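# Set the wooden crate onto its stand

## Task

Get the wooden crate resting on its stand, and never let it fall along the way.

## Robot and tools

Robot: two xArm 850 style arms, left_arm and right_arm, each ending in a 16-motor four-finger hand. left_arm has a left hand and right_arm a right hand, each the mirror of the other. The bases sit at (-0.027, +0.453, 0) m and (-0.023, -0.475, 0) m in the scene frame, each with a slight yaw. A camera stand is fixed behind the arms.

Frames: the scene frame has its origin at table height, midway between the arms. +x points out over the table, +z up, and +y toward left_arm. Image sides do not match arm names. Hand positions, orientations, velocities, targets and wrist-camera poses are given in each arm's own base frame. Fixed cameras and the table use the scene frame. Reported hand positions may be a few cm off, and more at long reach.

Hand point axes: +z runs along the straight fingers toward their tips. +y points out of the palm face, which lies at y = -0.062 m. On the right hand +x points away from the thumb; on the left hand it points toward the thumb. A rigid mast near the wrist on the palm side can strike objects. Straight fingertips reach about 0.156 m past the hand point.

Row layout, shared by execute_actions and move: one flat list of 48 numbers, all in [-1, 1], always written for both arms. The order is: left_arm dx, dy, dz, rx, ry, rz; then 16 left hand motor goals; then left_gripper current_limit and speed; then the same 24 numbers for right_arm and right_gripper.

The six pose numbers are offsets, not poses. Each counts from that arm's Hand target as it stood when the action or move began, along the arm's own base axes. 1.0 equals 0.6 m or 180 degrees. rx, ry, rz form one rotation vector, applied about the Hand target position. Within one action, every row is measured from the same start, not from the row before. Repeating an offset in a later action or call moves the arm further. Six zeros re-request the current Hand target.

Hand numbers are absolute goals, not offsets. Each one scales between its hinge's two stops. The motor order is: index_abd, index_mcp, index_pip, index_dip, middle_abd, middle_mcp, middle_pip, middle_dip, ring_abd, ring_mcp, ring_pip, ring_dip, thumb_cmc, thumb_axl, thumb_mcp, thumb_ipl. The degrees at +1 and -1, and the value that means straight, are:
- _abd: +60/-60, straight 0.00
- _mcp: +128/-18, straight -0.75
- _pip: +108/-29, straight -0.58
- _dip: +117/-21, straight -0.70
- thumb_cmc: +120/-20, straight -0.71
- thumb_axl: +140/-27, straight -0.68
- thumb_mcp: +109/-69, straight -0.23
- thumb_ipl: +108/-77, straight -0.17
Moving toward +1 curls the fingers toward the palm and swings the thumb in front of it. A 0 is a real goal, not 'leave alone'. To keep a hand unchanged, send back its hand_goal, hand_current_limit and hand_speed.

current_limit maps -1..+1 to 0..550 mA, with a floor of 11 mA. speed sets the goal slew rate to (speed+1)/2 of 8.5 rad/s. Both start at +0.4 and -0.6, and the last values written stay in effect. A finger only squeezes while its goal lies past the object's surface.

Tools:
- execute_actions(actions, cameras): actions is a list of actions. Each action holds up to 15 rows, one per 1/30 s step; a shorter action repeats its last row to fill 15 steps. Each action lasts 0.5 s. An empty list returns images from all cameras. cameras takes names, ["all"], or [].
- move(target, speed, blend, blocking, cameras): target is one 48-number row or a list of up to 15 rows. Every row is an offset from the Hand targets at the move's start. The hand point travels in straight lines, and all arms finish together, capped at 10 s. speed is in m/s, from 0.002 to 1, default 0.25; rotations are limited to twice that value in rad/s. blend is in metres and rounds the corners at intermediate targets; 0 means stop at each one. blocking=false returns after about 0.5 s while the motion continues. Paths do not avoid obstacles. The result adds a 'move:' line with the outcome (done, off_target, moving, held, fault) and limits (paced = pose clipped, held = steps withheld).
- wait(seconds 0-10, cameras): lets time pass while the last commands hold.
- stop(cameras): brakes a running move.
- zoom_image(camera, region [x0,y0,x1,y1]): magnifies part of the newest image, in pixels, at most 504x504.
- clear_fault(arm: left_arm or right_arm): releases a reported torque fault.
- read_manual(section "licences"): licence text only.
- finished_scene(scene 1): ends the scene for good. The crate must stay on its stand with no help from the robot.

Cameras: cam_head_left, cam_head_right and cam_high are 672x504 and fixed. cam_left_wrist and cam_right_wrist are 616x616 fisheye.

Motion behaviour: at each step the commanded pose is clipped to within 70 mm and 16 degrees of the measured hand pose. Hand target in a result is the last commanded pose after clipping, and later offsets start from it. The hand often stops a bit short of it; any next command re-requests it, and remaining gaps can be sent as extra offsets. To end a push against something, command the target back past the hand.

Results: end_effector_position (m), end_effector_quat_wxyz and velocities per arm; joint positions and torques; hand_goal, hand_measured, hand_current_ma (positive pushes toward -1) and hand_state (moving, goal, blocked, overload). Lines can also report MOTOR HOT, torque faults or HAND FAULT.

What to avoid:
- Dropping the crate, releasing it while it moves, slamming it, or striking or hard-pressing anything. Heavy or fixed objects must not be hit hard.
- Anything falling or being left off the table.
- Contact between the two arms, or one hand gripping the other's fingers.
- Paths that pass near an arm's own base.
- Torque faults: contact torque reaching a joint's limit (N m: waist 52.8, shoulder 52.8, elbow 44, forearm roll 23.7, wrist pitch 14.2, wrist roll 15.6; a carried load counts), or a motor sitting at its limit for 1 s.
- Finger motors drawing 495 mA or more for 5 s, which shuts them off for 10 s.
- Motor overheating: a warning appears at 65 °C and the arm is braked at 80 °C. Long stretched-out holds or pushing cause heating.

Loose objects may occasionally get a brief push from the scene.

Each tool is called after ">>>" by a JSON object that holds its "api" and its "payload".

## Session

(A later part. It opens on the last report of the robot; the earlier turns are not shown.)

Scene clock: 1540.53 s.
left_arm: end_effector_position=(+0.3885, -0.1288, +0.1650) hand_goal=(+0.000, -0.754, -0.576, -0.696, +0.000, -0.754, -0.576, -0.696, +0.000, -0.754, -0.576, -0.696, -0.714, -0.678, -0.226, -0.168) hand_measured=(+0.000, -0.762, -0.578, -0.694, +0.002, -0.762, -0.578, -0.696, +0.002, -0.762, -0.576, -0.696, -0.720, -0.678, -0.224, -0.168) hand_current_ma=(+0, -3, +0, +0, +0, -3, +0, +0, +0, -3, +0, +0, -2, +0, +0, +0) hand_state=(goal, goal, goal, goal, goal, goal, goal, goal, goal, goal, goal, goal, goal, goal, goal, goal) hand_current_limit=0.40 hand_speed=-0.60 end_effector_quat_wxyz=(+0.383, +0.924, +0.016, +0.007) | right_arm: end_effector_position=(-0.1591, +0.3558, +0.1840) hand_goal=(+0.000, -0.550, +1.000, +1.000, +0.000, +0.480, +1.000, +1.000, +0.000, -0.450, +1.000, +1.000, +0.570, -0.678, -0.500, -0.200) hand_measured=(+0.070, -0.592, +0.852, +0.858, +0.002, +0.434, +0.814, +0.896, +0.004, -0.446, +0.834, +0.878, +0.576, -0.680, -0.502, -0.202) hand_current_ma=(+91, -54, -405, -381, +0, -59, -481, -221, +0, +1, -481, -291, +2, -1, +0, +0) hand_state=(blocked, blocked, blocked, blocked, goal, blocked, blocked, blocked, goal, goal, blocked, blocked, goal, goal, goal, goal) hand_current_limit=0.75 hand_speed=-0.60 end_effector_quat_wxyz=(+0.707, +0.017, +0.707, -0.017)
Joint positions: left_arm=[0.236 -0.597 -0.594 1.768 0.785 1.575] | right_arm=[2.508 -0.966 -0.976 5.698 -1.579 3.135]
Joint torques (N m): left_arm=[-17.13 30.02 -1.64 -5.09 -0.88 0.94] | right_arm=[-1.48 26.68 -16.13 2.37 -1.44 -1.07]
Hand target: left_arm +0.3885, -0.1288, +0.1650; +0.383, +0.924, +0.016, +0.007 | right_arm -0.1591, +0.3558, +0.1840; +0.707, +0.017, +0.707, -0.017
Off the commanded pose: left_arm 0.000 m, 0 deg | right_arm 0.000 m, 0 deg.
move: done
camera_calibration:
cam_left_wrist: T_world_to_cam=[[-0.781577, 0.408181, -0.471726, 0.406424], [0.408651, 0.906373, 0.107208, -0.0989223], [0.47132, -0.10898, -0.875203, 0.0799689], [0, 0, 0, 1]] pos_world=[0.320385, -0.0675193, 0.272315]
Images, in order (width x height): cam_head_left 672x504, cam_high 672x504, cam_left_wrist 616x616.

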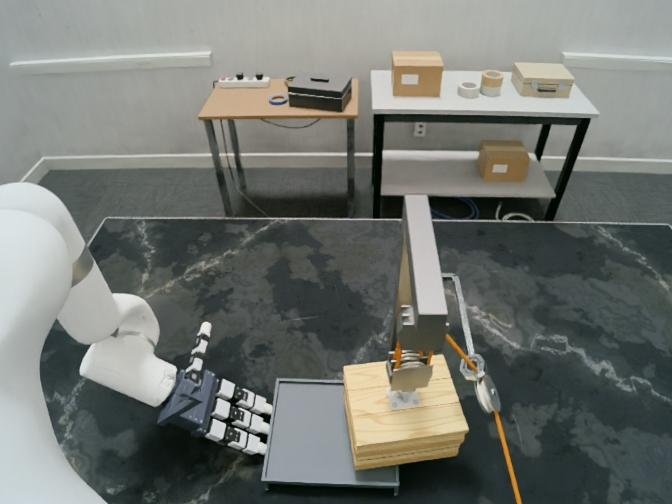

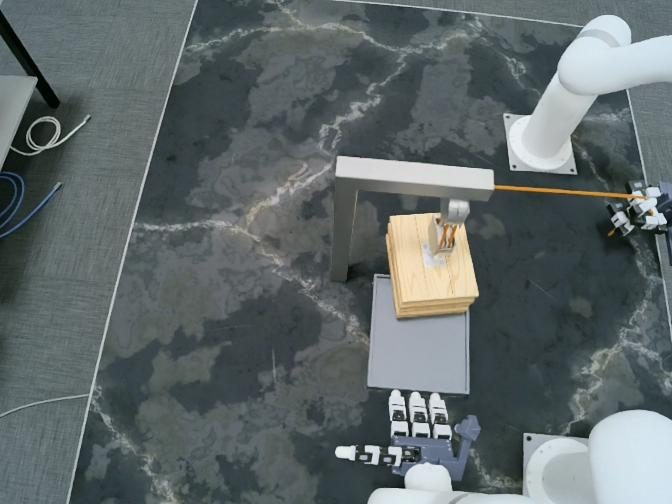

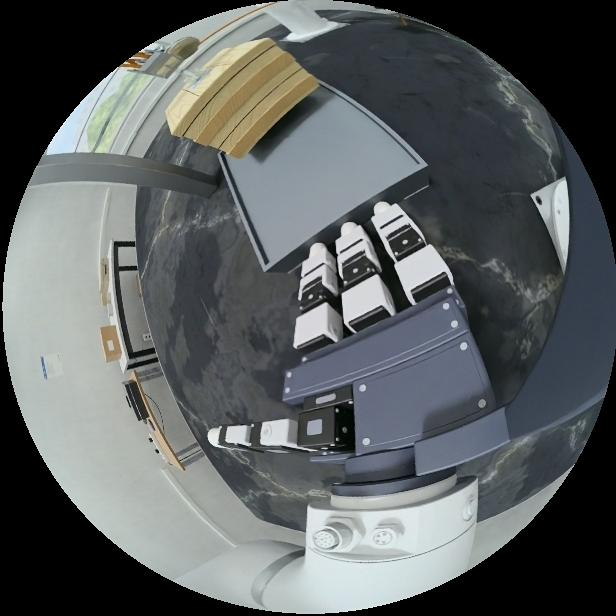

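>>> {"api": "move", "payload": {"target": [0.008,-0.2233,0,0,0,0, 0,-0.754,-0.576,-0.696,0,-0.754,-0.576,-0.696,0,-0.754,-0.576,-0.696,-0.714,-0.678,-0.226,-0.168,0.4,-0.6, 0,0,0,0,0,0, 0,-0.55,1,1,0,0.48,1,1,0,-0.45,1,1,0.571,-0.678,-0.5,-0.2,0.75,-0.6], "speed": 0.06, "cameras": ["cam_head_left","cam_head_right","cam_left_wrist","cam_high"]}}

>>> {"api": "zoom_image", "payload": {"camera": "cam_head_left", "region": [260, 320, 560, 504]}}

>>> {"api": "zoom_image", "payload": {"camera": "cam_high", "region": [320, 150, 560, 450]}}

Scene clock: 1549.03 s.
left_arm: end_effector_position=(+0.3933, -0.2628, +0.1650) hand_goal=(+0.000, -0.754, -0.576, -0.696, +0.000, -0.754, -0.576, -0.696, +0.000, -0.754, -0.576, -0.696, -0.714, -0.678, -0.226, -0.168) hand_measured=(+0.000, -0.764, -0.578, -0.694, +0.002, -0.764, -0.578, -0.696, +0.002, -0.762, -0.578, -0.696, -0.720, -0.678, -0.224, -0.168) hand_current_ma=(+0, -4, +0, +0, +0, -4, +0, +0, +0, -3, +0, +0, -2, +0, +0, +0) hand_state=(goal, goal, goal, goal, goal, goal, goal, goal, goal, goal, goal, goal, goal, goal, goal, goal) hand_current_limit=0.40 hand_speed=-0.60 end_effector_quat_wxyz=(+0.383, +0.924, +0.016, +0.007) | right_arm: end_effector_position=(-0.1591, +0.3558, +0.1840) hand_goal=(+0.000, -0.550, +1.000, +1.000, +0.000, +0.480, +1.000, +1.000, +0.000, -0.450, +1.000, +1.000, +0.570, -0.678, -0.500, -0.200) hand_measured=(+0.070, -0.592, +0.852, +0.858, +0.002, +0.434, +0.814, +0.896, +0.004, -0.446, +0.834, +0.878, +0.576, -0.680, -0.502, -0.202) hand_current_ma=(+91, -54, -405, -381, +0, -59, -481, -221, +0, +1, -481, -291, +2, -1, +0, +0) hand_state=(blocked, blocked, blocked, blocked, goal, blocked, blocked, blocked, goal, goal, blocked, blocked, goal, goal, goal, goal) hand_current_limit=0.75 hand_speed=-0.60 end_effector_quat_wxyz=(+0.707, +0.017, +0.707, -0.017)
Joint positions: left_arm=[-0.132 -0.594 -0.589 1.397 0.787 1.58] | right_arm=[2.508 -0.966 -0.976 5.698 -1.579 3.135]
Joint torques (N m): left_arm=[-15.48 15.47 -13.71 -5 1.26 -1.01] | right_arm=[-1 27.2 -15.9 2.62 -0.74 -1.09]
Hand target: left_arm +0.3933, -0.2628, +0.1650; +0.383, +0.924, +0.016, +0.007 | right_arm -0.1591, +0.3558, +0.1840; +0.707, +0.017, +0.707, -0.017
Off the commanded pose: left_arm 0.000 m, 0 deg | right_arm 0.000 m, 0 deg.
move: done
camera_calibration:
cam_left_wrist: T_world_to_cam=[[-0.781597, 0.408043, -0.471813, 0.464921], [0.408625, 0.906411, 0.106981, 0.0206366], [0.471309, -0.109179, -0.875184, 0.0631494], [0, 0, 0, 1]] pos_world=[0.325186, -0.201519, 0.272416]
Images, in order (width x height): cam_head_left 672x504, cam_head_right 672x504, cam_high 672x504, cam_left_wrist 616x616.

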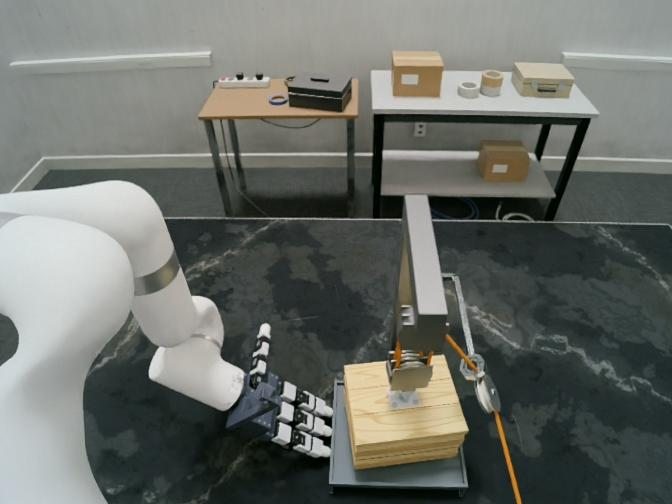

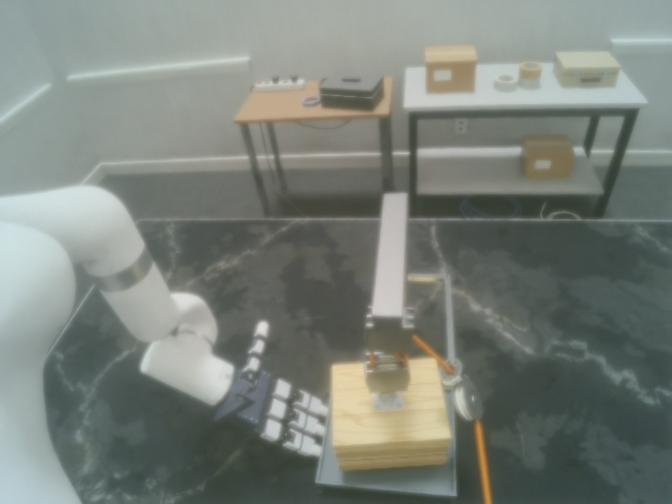

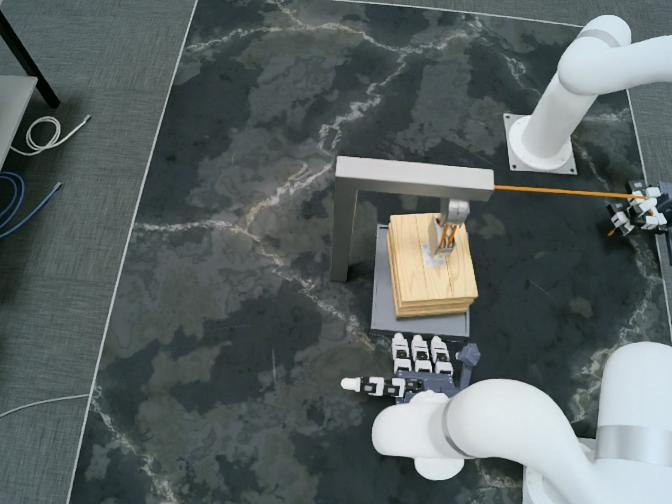

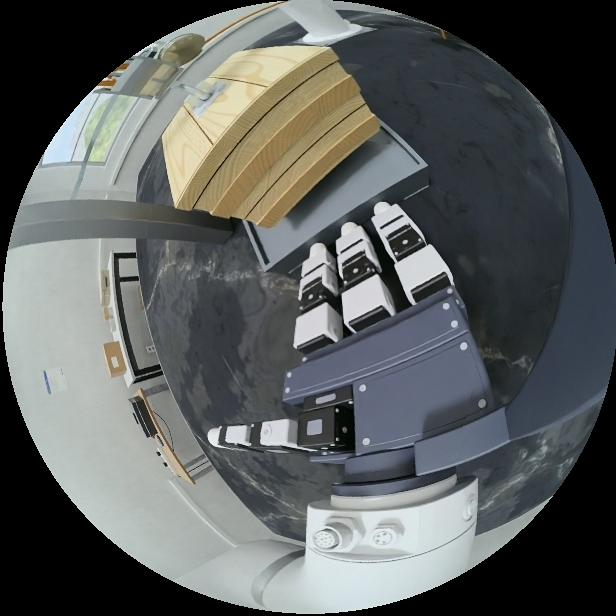

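Scaled by 1.680 from the camera's 672x504 image, which has a finer 960x720 frame.

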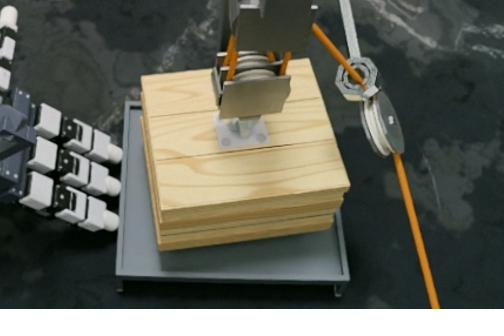

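Scaled by 1.680 from the camera's 672x504 image, which has a finer 960x720 frame.

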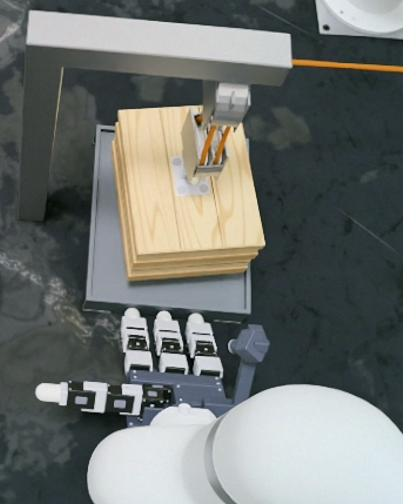

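>>> {"api": "move", "payload": {"target": [0,0,0,0,0,0, 0,-0.754,-0.576,-0.696,0,-0.754,-0.576,-0.696,0,-0.754,-0.576,-0.696,-0.714,-0.678,-0.226,-0.168,0.4,-0.6, 0.1,-0.0044,0,0,0,0, 0,-0.55,1,1,0,0.48,1,1,0,-0.45,1,1,0.571,-0.678,-0.5,-0.2,0.75,-0.6], "speed": 0.05, "cameras": ["cam_head_left","cam_right_wrist","cam_left_wrist"]}}

>>> {"api": "zoom_image", "payload": {"camera": "cam_head_left", "region": [260, 320, 560, 504]}}

>>> {"api": "zoom_image", "payload": {"camera": "cam_left_wrist", "region": [130, 0, 450, 280]}}

Scene clock: 1564.17 s.
left_arm: end_effector_position=(+0.3933, -0.2628, +0.1650) hand_goal=(+0.000, -0.754, -0.576, -0.696, +0.000, -0.754, -0.576, -0.696, +0.000, -0.754, -0.576, -0.696, -0.714, -0.678, -0.226, -0.168) hand_measured=(+0.000, -0.764, -0.578, -0.694, +0.002, -0.764, -0.578, -0.696, +0.002, -0.762, -0.578, -0.696, -0.720, -0.678, -0.224, -0.168) hand_current_ma=(+0, -4, +0, +0, +0, -4, +0, +0, +0, -3, +0, +0, -2, +0, +0, +0) hand_state=(goal, goal, goal, goal, goal, goal, goal, goal, goal, goal, goal, goal, goal, goal, goal, goal) hand_current_limit=0.40 hand_speed=-0.60 end_effector_quat_wxyz=(+0.383, +0.924, +0.016, +0.007) | right_arm: end_effector_position=(-0.0992, +0.3532, +0.1840) hand_goal=(+0.000, -0.550, +1.000, +1.000, +0.000, +0.480, +1.000, +1.000, +0.000, -0.450, +1.000, +1.000, +0.570, -0.678, -0.500, -0.200) hand_measured=(+0.070, -0.590, +0.852, +0.858, +0.002, +0.434, +0.814, +0.896, +0.004, -0.446, +0.834, +0.878, +0.576, -0.680, -0.502, -0.202) hand_current_ma=(+91, -48, -405, -381, +0, -59, -481, -221, +0, +1, -481, -291, +2, -1, +0, +0) hand_state=(blocked, blocked, blocked, blocked, goal, blocked, blocked, blocked, goal, goal, blocked, blocked, goal, goal, goal, goal) hand_current_limit=0.75 hand_speed=-0.60 end_effector_quat_wxyz=(+0.707, +0.017, +0.707, -0.017)
Joint positions: left_arm=[-0.132 -0.594 -0.589 1.397 0.787 1.58] | right_arm=[2.429 -0.927 -0.845 5.618 -1.506 3.191]
Joint torques (N m): left_arm=[-15.16 18.04 -13.3 -4.68 -0.59 -0.66] | right_arm=[-4.48 42.26 -4.16 -4.54 0.1 2.36]
Hand target: left_arm +0.3933, -0.2628, +0.1650; +0.383, +0.924, +0.016, +0.007 | right_arm -0.0991, +0.3532, +0.1840; +0.707, +0.017, +0.707, -0.017
Off the commanded pose: left_arm 0.000 m, 0 deg | right_arm 0.000 m, 0 deg.
move: done
camera_calibration:
cam_left_wrist: T_world_to_cam=[[-0.781577, 0.408181, -0.471726, 0.464913], [0.408651, 0.906373, 0.107208, 0.0206607], [0.47132, -0.10898, -0.875203, 0.0630923], [0, 0, 0, 1]] pos_world=[0.325185, -0.201619, 0.272315]
cam_right_wrist: T_world_to_cam=[[0.0567108, 0.664214, 0.745388, -0.331853], [-0.724996, -0.485899, 0.488143, -0.0349261], [0.686414, -0.568087, 0.453997, 0.307299], [0, 0, 0, 1]] pos_world=[-0.217436, 0.378023, 0.124895]
Images, in order (width x height): cam_head_left 672x504, cam_left_wrist 616x616, cam_right_wrist 616x616.

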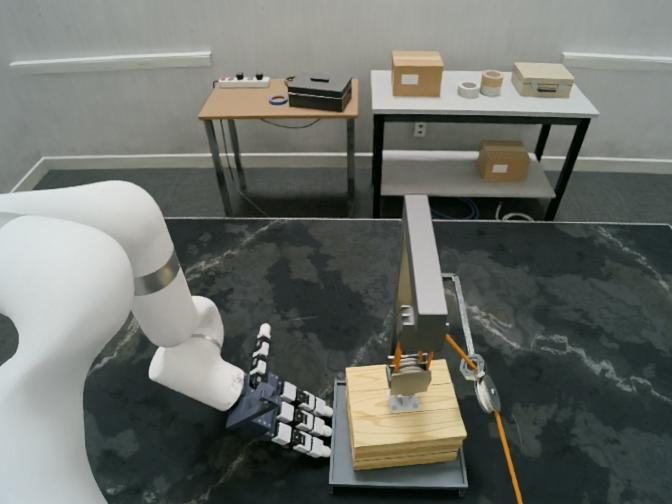

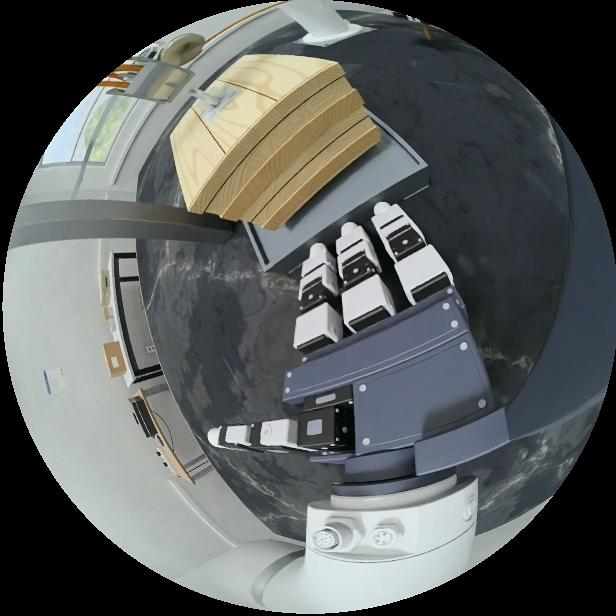

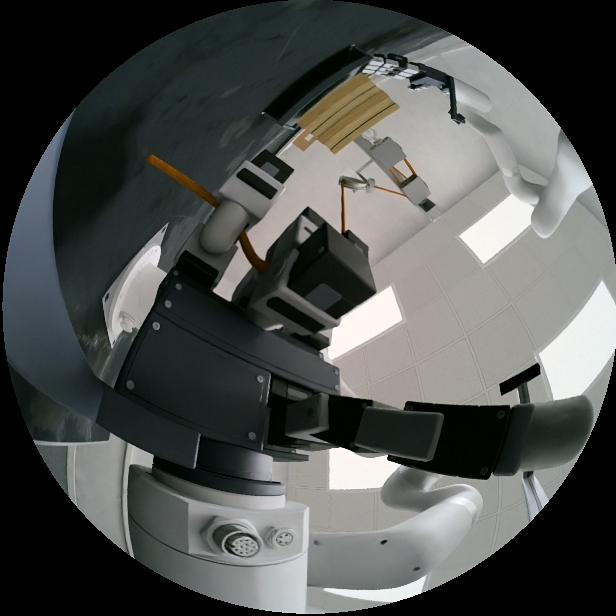

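Scaled by 1.680 from the camera's 672x504 image, which has a finer 960x720 frame.

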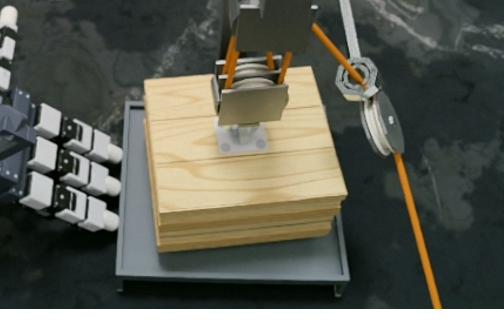

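Scaled by 1.575 from the camera's 616x616 image, which has a finer 880x880 frame.

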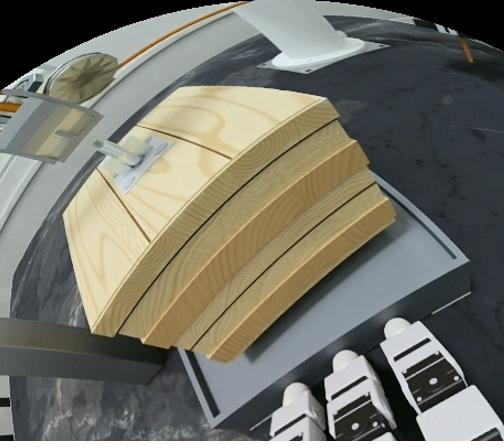

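>>> {"api": "move", "payload": {"target": [0,0,0,0,0,0, 0,-0.754,-0.576,-0.696,0,-0.754,-0.576,-0.696,0,-0.754,-0.576,-0.696,-0.714,-0.678,-0.226,-0.168,0.4,-0.6, 0.0667,-0.003,0,0,0,0, 0,-0.55,1,1,0,0.48,1,1,0,-0.45,1,1,0.571,-0.678,-0.5,-0.2,0.75,-0.6], "speed": 0.04, "cameras": ["cam_head_left","cam_right_wrist","cam_left_wrist"]}}

>>> {"api": "zoom_image", "payload": {"camera": "cam_head_left", "region": [260, 320, 560, 504]}}

>>> {"api": "zoom_image", "payload": {"camera": "cam_left_wrist", "region": [130, 0, 450, 280]}}

Scene clock: 1569.80 s.
left_arm: end_effector_position=(+0.3933, -0.2628, +0.1650) hand_goal=(+0.000, -0.754, -0.576, -0.696, +0.000, -0.754, -0.576, -0.696, +0.000, -0.754, -0.576, -0.696, -0.714, -0.678, -0.226, -0.168) hand_measured=(+0.000, -0.764, -0.578, -0.694, +0.002, -0.764, -0.578, -0.696, +0.002, -0.762, -0.578, -0.696, -0.720, -0.678, -0.224, -0.168) hand_current_ma=(+0, -4, +0, +0, +0, -4, +0, +0, +0, -3, +0, +0, -2, +0, +0, +0) hand_state=(goal, goal, goal, goal, goal, goal, goal, goal, goal, goal, goal, goal, goal, goal, goal, goal) hand_current_limit=0.40 hand_speed=-0.60 end_effector_quat_wxyz=(+0.383, +0.924, +0.016, +0.007) | right_arm: end_effector_position=(-0.0592, +0.3514, +0.1840) hand_goal=(+0.000, -0.550, +1.000, +1.000, +0.000, +0.480, +1.000, +1.000, +0.000, -0.450, +1.000, +1.000, +0.570, -0.678, -0.500, -0.200) hand_measured=(+0.070, -0.590, +0.852, +0.858, +0.002, +0.434, +0.814, +0.896, +0.004, -0.446, +0.834, +0.878, +0.576, -0.680, -0.502, -0.202) hand_current_ma=(+91, -47, -405, -381, +0, -59, -481, -221, +0, +1, -481, -291, +2, -1, +0, +0) hand_state=(blocked, blocked, blocked, blocked, goal, blocked, blocked, blocked, goal, goal, blocked, blocked, goal, goal, goal, goal) hand_current_limit=0.75 hand_speed=-0.60 end_effector_quat_wxyz=(+0.707, +0.017, +0.707, -0.017)
Joint positions: left_arm=[-0.132 -0.594 -0.589 1.397 0.787 1.58] | right_arm=[2.367 -0.907 -0.767 5.552 -1.466 3.235]
Joint torques (N m): left_arm=[-16.85 17.22 -13.44 -4.91 -0.7 -0.16] | right_arm=[-3.84 40.9 -2.27 -4.09 0.15 2.3]
Hand target: left_arm +0.3933, -0.2628, +0.1650; +0.383, +0.924, +0.016, +0.007 | right_arm -0.0591, +0.3514, +0.1840; +0.707, +0.017, +0.707, -0.017
Off the commanded pose: left_arm 0.000 m, 0 deg | right_arm 0.000 m, 0 deg.
move: done
camera_calibration:
cam_left_wrist: T_world_to_cam=[[-0.781577, 0.408181, -0.471726, 0.464913], [0.408651, 0.906373, 0.107208, 0.0206607], [0.47132, -0.10898, -0.875203, 0.0630923], [0, 0, 0, 1]] pos_world=[0.325185, -0.201619, 0.272315]
cam_right_wrist: T_world_to_cam=[[0.0567108, 0.664214, 0.745388, -0.332931], [-0.724996, -0.485899, 0.488143, -0.00672837], [0.686414, -0.568087, 0.453997, 0.278752], [0, 0, 0, 1]] pos_world=[-0.177336, 0.376223, 0.124895]
Images, in order (width x height): cam_head_left 672x504, cam_left_wrist 616x616, cam_right_wrist 616x616.

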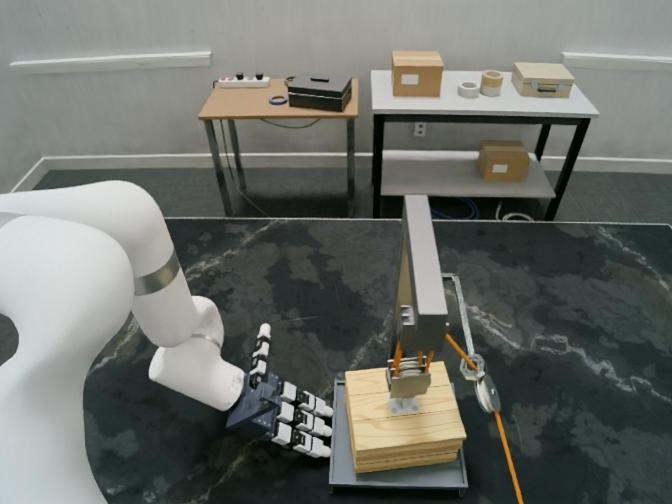

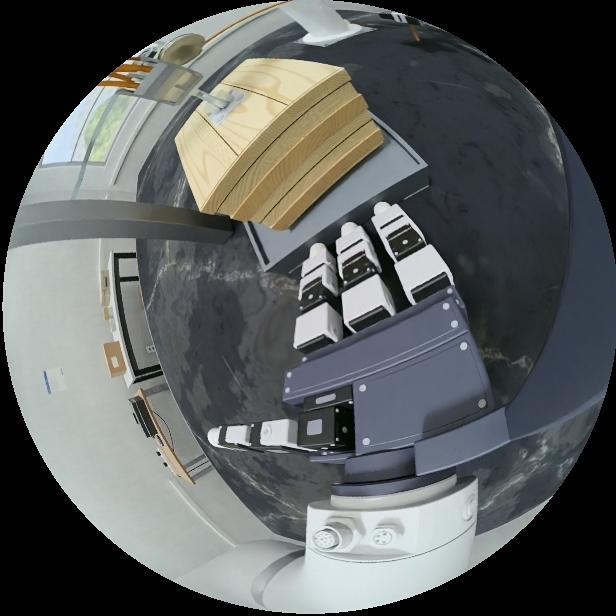

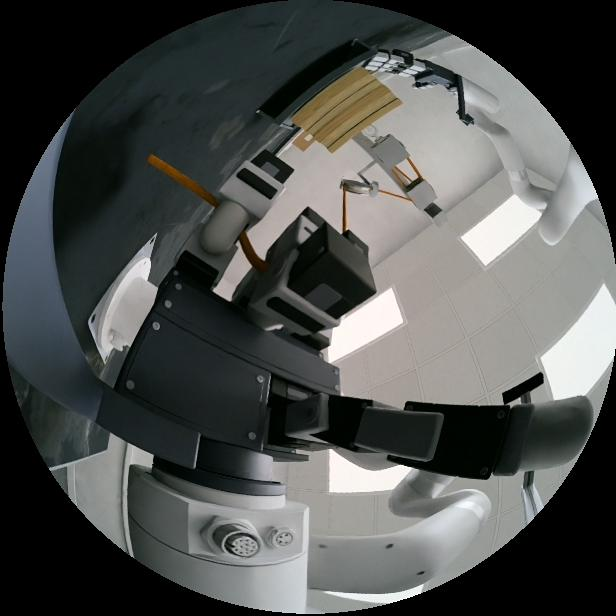

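Scaled by 1.680 from the camera's 672x504 image, which has a finer 960x720 frame.

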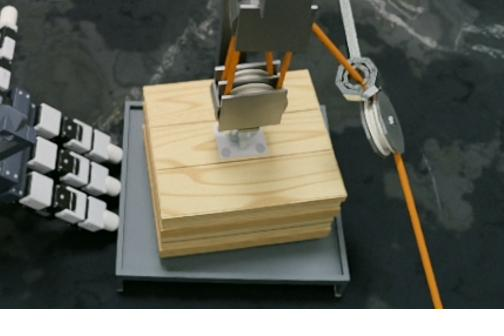

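Scaled by 1.575 from the camera's 616x616 image, which has a finer 880x880 frame.

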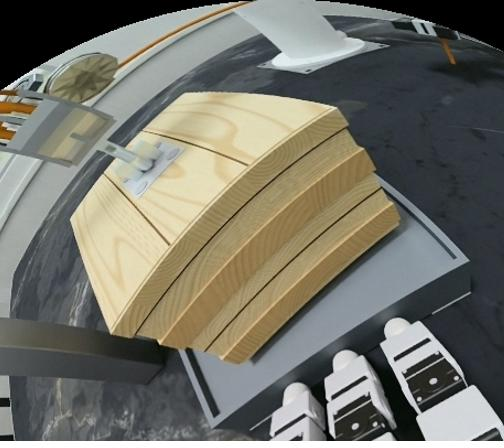

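>>> {"api": "move", "payload": {"target": [0,0,0,0,0,0, 0,-0.754,-0.576,-0.696,0,-0.754,-0.576,-0.696,0,-0.754,-0.576,-0.696,-0.714,-0.678,-0.226,-0.168,0.4,-0.6, 0.0667,-0.003,0,0,0,0, 0,-0.55,1,1,0,0.48,1,1,0,-0.45,1,1,0.571,-0.678,-0.5,-0.2,0.75,-0.6], "speed": 0.04, "cameras": ["cam_head_left","cam_right_wrist","cam_left_wrist"]}}

>>> {"api": "zoom_image", "payload": {"camera": "cam_head_left", "region": [260, 320, 560, 504]}}

>>> {"api": "zoom_image", "payload": {"camera": "cam_left_wrist", "region": [130, 0, 450, 280]}}

Scene clock: 1575.63 s.
left_arm: end_effector_position=(+0.3933, -0.2628, +0.1650) hand_goal=(+0.000, -0.754, -0.576, -0.696, +0.000, -0.754, -0.576, -0.696, +0.000, -0.754, -0.576, -0.696, -0.714, -0.678, -0.226, -0.168) hand_measured=(+0.000, -0.764, -0.578, -0.694, +0.002, -0.764, -0.578, -0.696, +0.002, -0.762, -0.578, -0.696, -0.720, -0.678, -0.224, -0.168) hand_current_ma=(+0, -4, +0, +0, +0, -4, +0, +0, +0, -3, +0, +0, -2, +0, +0, +0) hand_state=(goal, goal, goal, goal, goal, goal, goal, goal, goal, goal, goal, goal, goal, goal, goal, goal) hand_current_limit=0.40 hand_speed=-0.60 end_effector_quat_wxyz=(+0.383, +0.924, +0.016, +0.007) | right_arm: end_effector_position=(-0.0191, +0.3496, +0.1840) hand_goal=(+0.000, -0.550, +1.000, +1.000, +0.000, +0.480, +1.000, +1.000, +0.000, -0.450, +1.000, +1.000, +0.570, -0.678, -0.500, -0.200) hand_measured=(+0.058, -0.558, +0.852, +0.858, +0.002, +0.436, +0.814, +0.896, +0.004, -0.446, +0.834, +0.878, +0.576, -0.680, -0.502, -0.202) hand_current_ma=(+66, -3, -405, -381, +0, -56, -481, -221, +0, +1, -481, -291, +2, -1, +0, +0) hand_state=(blocked, goal, blocked, blocked, goal, blocked, blocked, blocked, goal, goal, blocked, blocked, goal, goal, goal, goal) hand_current_limit=0.75 hand_speed=-0.60 end_effector_quat_wxyz=(+0.707, +0.017, +0.707, -0.017)
Joint positions: left_arm=[-0.132 -0.594 -0.589 1.397 0.787 1.58] | right_arm=[2.294 -0.893 -0.695 5.474 -1.433 3.284]
Joint torques (N m): left_arm=[-16.5 17.12 -12.43 -4.64 -0.54 0.12] | right_arm=[-7.15 39.01 2.76 -3.75 0.66 2.25]
Hand target: left_arm +0.3933, -0.2628, +0.1650; +0.383, +0.924, +0.016, +0.007 | right_arm -0.0191, +0.3496, +0.1840; +0.707, +0.017, +0.707, -0.017
Off the commanded pose: left_arm 0.000 m, 0 deg | right_arm 0.000 m, 0 deg.
move: done
camera_calibration:
cam_left_wrist: T_world_to_cam=[[-0.781577, 0.408181, -0.471726, 0.464913], [0.408651, 0.906373, 0.107208, 0.0206607], [0.47132, -0.10898, -0.875203, 0.0630923], [0, 0, 0, 1]] pos_world=[0.325185, -0.201619, 0.272315]
cam_right_wrist: T_world_to_cam=[[0.0567108, 0.664214, 0.745388, -0.334004], [-0.724996, -0.485899, 0.488143, 0.0213969], [0.686414, -0.568087, 0.453997, 0.250272], [0, 0, 0, 1]] pos_world=[-0.137336, 0.374423, 0.124895]
Images, in order (width x height): cam_head_left 672x504, cam_left_wrist 616x616, cam_right_wrist 616x616.

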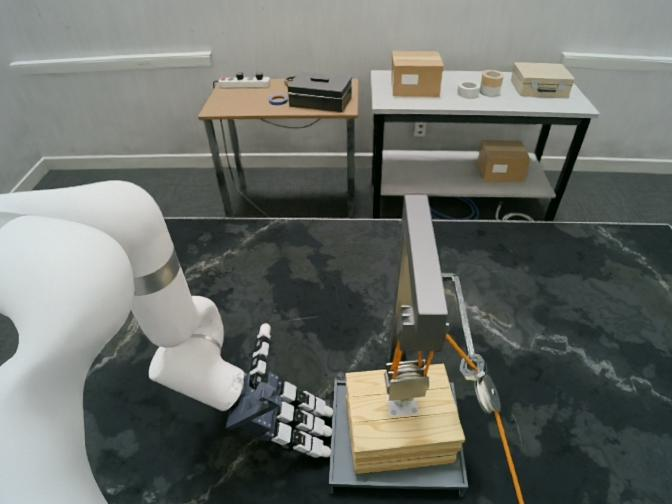

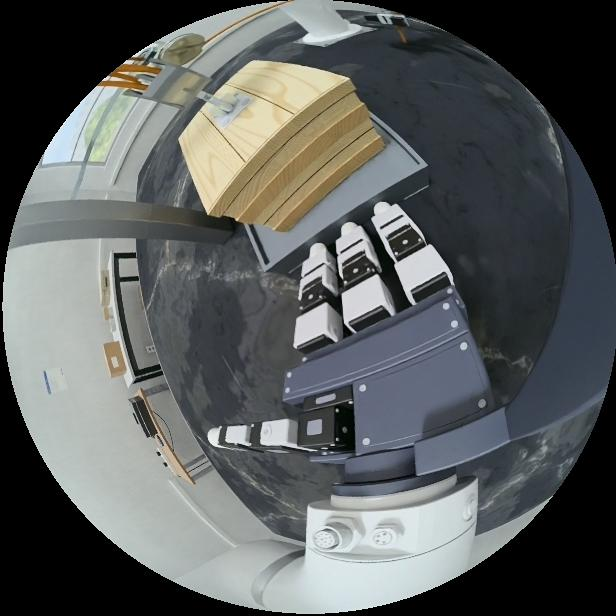

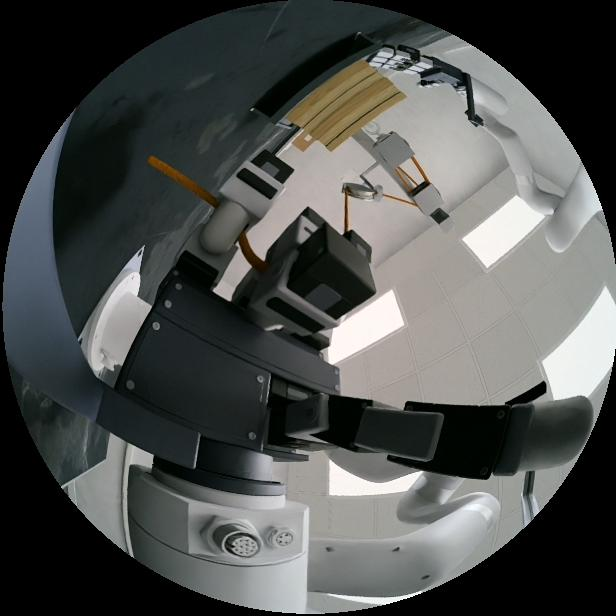

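Scaled by 1.680 from the camera's 672x504 image, which has a finer 960x720 frame.

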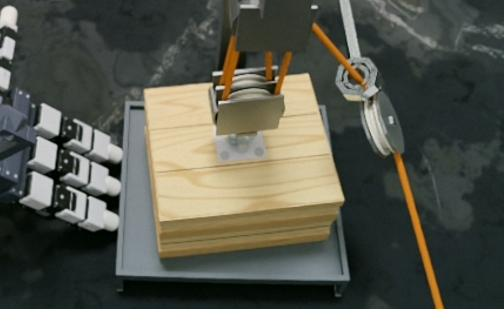

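Scaled by 1.575 from the camera's 616x616 image, which has a finer 880x880 frame.

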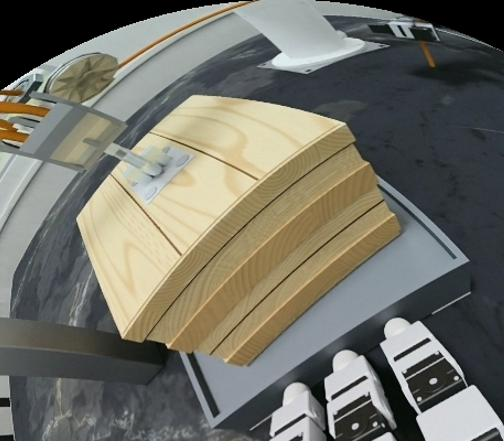

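>>> {"api": "move", "payload": {"target": [0,0,0,0,0,0, 0,-0.754,-0.576,-0.696,0,-0.754,-0.576,-0.696,0,-0.754,-0.576,-0.696,-0.714,-0.678,-0.226,-0.168,0.4,-0.6, 0.1,-0.0044,0,0,0,0, 0,-0.55,1,1,0,0.48,1,1,0,-0.45,1,1,0.571,-0.678,-0.5,-0.2,0.75,-0.6], "speed": 0.06, "cameras": ["cam_head_left","cam_right_wrist","cam_left_wrist"]}}

>>> {"api": "zoom_image", "payload": {"camera": "cam_head_left", "region": [260, 320, 560, 504]}}

>>> {"api": "zoom_image", "payload": {"camera": "cam_left_wrist", "region": [130, 0, 450, 280]}}

Scene clock: 1581.90 s.
left_arm: end_effector_position=(+0.3933, -0.2628, +0.1650) hand_goal=(+0.000, -0.754, -0.576, -0.696, +0.000, -0.754, -0.576, -0.696, +0.000, -0.754, -0.576, -0.696, -0.714, -0.678, -0.226, -0.168) hand_measured=(+0.000, -0.764, -0.578, -0.694, +0.002, -0.764, -0.578, -0.696, +0.002, -0.762, -0.578, -0.696, -0.720, -0.678, -0.224, -0.168) hand_current_ma=(+0, -4, +0, +0, +0, -4, +0, +0, +0, -3, +0, +0, -2, +0, +0, +0) hand_state=(goal, goal, goal, goal, goal, goal, goal, goal, goal, goal, goal, goal, goal, goal, goal, goal) hand_current_limit=0.40 hand_speed=-0.60 end_effector_quat_wxyz=(+0.383, +0.924, +0.016, +0.007) | right_arm: end_effector_position=(+0.0409, +0.3469, +0.1840) hand_goal=(+0.000, -0.550, +1.000, +1.000, +0.000, +0.480, +1.000, +1.000, +0.000, -0.450, +1.000, +1.000, +0.570, -0.678, -0.500, -0.200) hand_measured=(+0.054, -0.548, +0.852, +0.858, +0.002, +0.438, +0.814, +0.896, +0.004, -0.446, +0.834, +0.878, +0.576, -0.680, -0.502, -0.202) hand_current_ma=(+58, +0, -405, -381, +0, -54, -481, -221, +0, +1, -481, -291, +2, -1, +0, +0) hand_state=(blocked, goal, blocked, blocked, goal, blocked, blocked, blocked, goal, goal, blocked, blocked, goal, goal, goal, goal) hand_current_limit=0.75 hand_speed=-0.60 end_effector_quat_wxyz=(+0.707, +0.017, +0.707, -0.017)
Joint positions: left_arm=[-0.132 -0.594 -0.589 1.397 0.787 1.58] | right_arm=[2.162 -0.881 -0.603 5.333 -1.406 3.366]
Joint torques (N m): left_arm=[-9.42 15.25 -12.04 -4.59 -0.54 0.39] | right_arm=[-8.09 37.06 5.66 -3.73 0.75 2.23]
Hand target: left_arm +0.3933, -0.2628, +0.1650; +0.383, +0.924, +0.016, +0.007 | right_arm +0.0409, +0.3469, +0.1840; +0.707, +0.017, +0.707, -0.017
Off the commanded pose: left_arm 0.000 m, 0 deg | right_arm 0.000 m, 0 deg.
move: done
camera_calibration:
cam_left_wrist: T_world_to_cam=[[-0.781577, 0.408181, -0.471726, 0.464913], [0.408651, 0.906373, 0.107208, 0.0206607], [0.47132, -0.10898, -0.875203, 0.0630923], [0, 0, 0, 1]] pos_world=[0.325185, -0.201619, 0.272315]
cam_right_wrist: T_world_to_cam=[[0.0567108, 0.664214, 0.745388, -0.335613], [-0.724996, -0.485899, 0.488143, 0.0635847], [0.686414, -0.568087, 0.453997, 0.207554], [0, 0, 0, 1]] pos_world=[-0.0773364, 0.371723, 0.124895]
Images, in order (width x height): cam_head_left 672x504, cam_left_wrist 616x616, cam_right_wrist 616x616.

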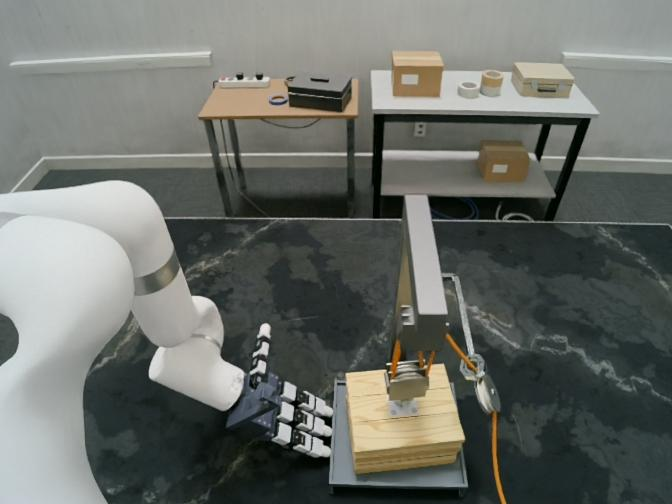

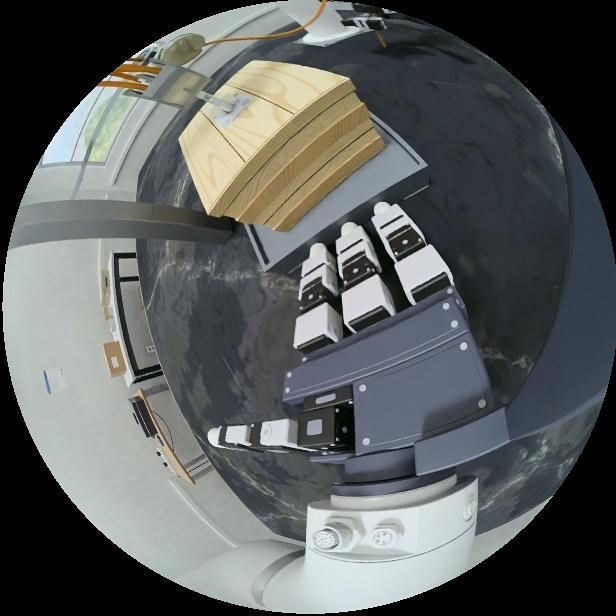

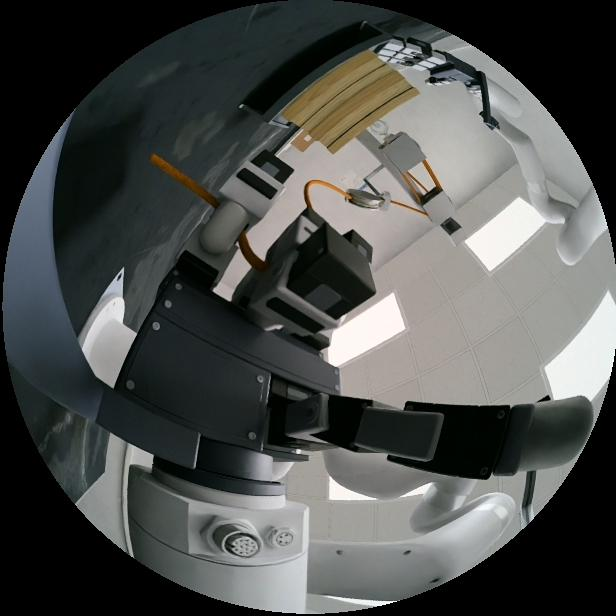

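Scaled by 1.680 from the camera's 672x504 image, which has a finer 960x720 frame.

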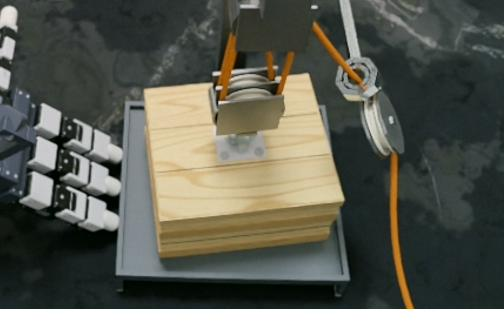

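Scaled by 1.575 from the camera's 616x616 image, which has a finer 880x880 frame.

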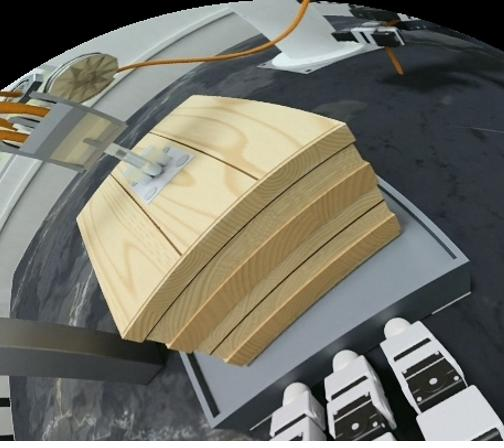

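>>> {"api": "execute_actions", "payload": {"actions": [[[0,0,0,0,0,0, 0,-0.754,-0.576,-0.696,0,-0.754,-0.576,-0.696,0,-0.754,-0.576,-0.696,-0.714,-0.678,-0.226,-0.168,0.4,-0.6, 0,0,0,0,0,0, 0,-0.16,0.6,0.6,0,0.0,0.6,0.6,0,-0.16,0.6,0.6,0.571,-0.678,-0.5,-0.2,0.4,-0.5]],[[0,0,0,0,0,0, 0,-0.754,-0.576,-0.696,0,-0.754,-0.576,-0.696,0,-0.754,-0.576,-0.696,-0.714,-0.678,-0.226,-0.168,0.4,-0.6, 0,0,0,0,0,0, 0,-0.34,0,0,0,-0.34,0,0,0,-0.34,0,0,0.571,-0.678,-0.5,-0.2,0.4,-0.5]],[[0,0,0,0,0,0, 0,-0.754,-0.576,-0.696,0,-0.754,-0.576,-0.696,0,-0.754,-0.576,-0.696,-0.714,-0.678,-0.226,-0.168,0.4,-0.6, 0,0,0,0,0,0, 0,-0.75,-0.57,-0.69,0,-0.75,-0.57,-0.69,0,-0.75,-0.57,-0.69,0.571,-0.678,-0.5,-0.2,0.4,-0.5]]], "cameras": ["cam_right_wrist","cam_head_left"]}}

Scene clock: 1594.57 s.
left_arm: end_effector_position=(+0.3933, -0.2628, +0.1650) hand_goal=(+0.000, -0.754, -0.576, -0.696, +0.000, -0.754, -0.576, -0.696, +0.000, -0.754, -0.576, -0.696, -0.714, -0.678, -0.226, -0.168) hand_measured=(+0.000, -0.764, -0.578, -0.694, +0.002, -0.764, -0.578, -0.696, +0.002, -0.762, -0.578, -0.696, -0.720, -0.678, -0.224, -0.168) hand_current_ma=(+0, -4, +0, +0, +0, -4, +0, +0, +0, -3, +0, +0, -2, +0, +0, +0) hand_state=(goal, goal, goal, goal, goal, goal, goal, goal, goal, goal, goal, goal, goal, goal, goal, goal) hand_current_limit=0.40 hand_speed=-0.60 end_effector_quat_wxyz=(+0.383, +0.924, +0.016, +0.007) | right_arm: end_effector_position=(+0.0409, +0.3469, +0.1840) hand_goal=(+0.000, -0.750, -0.570, -0.690, +0.000, -0.750, -0.570, -0.690, +0.000, -0.750, -0.570, -0.690, +0.570, -0.678, -0.500, -0.200) hand_measured=(+0.010, -0.748, -0.566, -0.688, +0.002, -0.748, -0.566, -0.688, +0.004, -0.748, -0.568, -0.688, +0.576, -0.680, -0.502, -0.202) hand_current_ma=(+3, +0, +1, +0, +0, +0, +1, +1, +0, +0, +0, +0, +2, -1, +0, +0) hand_state=(goal, goal, goal, goal, goal, goal, goal, goal, goal, goal, goal, goal, goal, goal, goal, goal) hand_current_limit=0.40 hand_speed=-0.50 end_effector_quat_wxyz=(+0.707, +0.017, +0.707, -0.017)
Joint positions: left_arm=[-0.132 -0.594 -0.589 1.397 0.787 1.58] | right_arm=[2.162 -0.881 -0.603 5.333 -1.406 3.366]
Joint torques (N m): left_arm=[0.3 18.4 -11.12 -4.09 -0.37 0.48] | right_arm=[-7.24 36.22 4.08 -2.6 -0.57 1.98]
Hand target: left_arm +0.3933, -0.2628, +0.1650; +0.383, +0.924, +0.016, +0.007 | right_arm +0.0409, +0.3469, +0.1840; +0.707, +0.017, +0.707, -0.017
Off the commanded pose: left_arm 0.000 m, 0 deg | right_arm 0.000 m, 0 deg.
camera_calibration:
cam_right_wrist: T_world_to_cam=[[0.0567108, 0.664214, 0.745388, -0.335613], [-0.724996, -0.485899, 0.488143, 0.0635847], [0.686414, -0.568087, 0.453997, 0.207554], [0, 0, 0, 1]] pos_world=[-0.0773364, 0.371723, 0.124895]
Images, in order (width x height): cam_head_left 672x504, cam_right_wrist 616x616.

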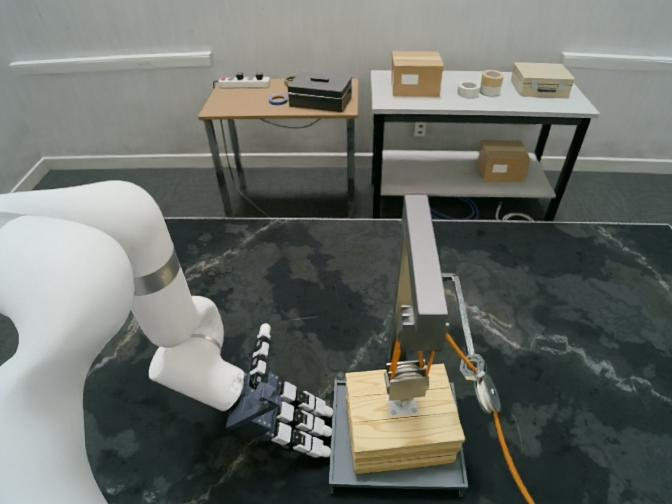

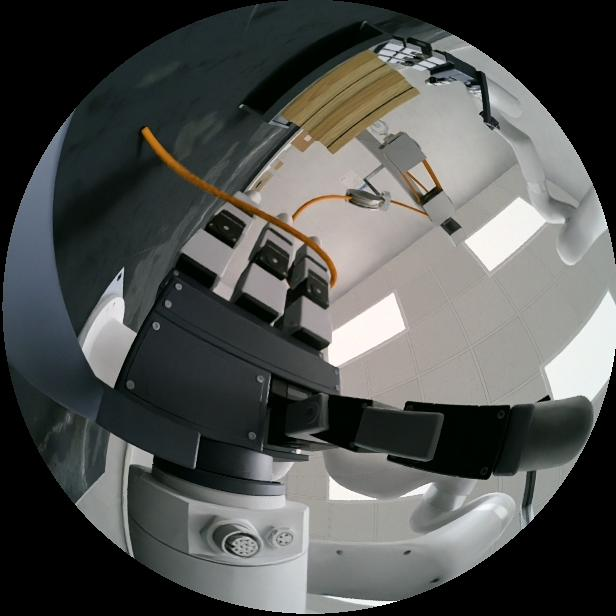

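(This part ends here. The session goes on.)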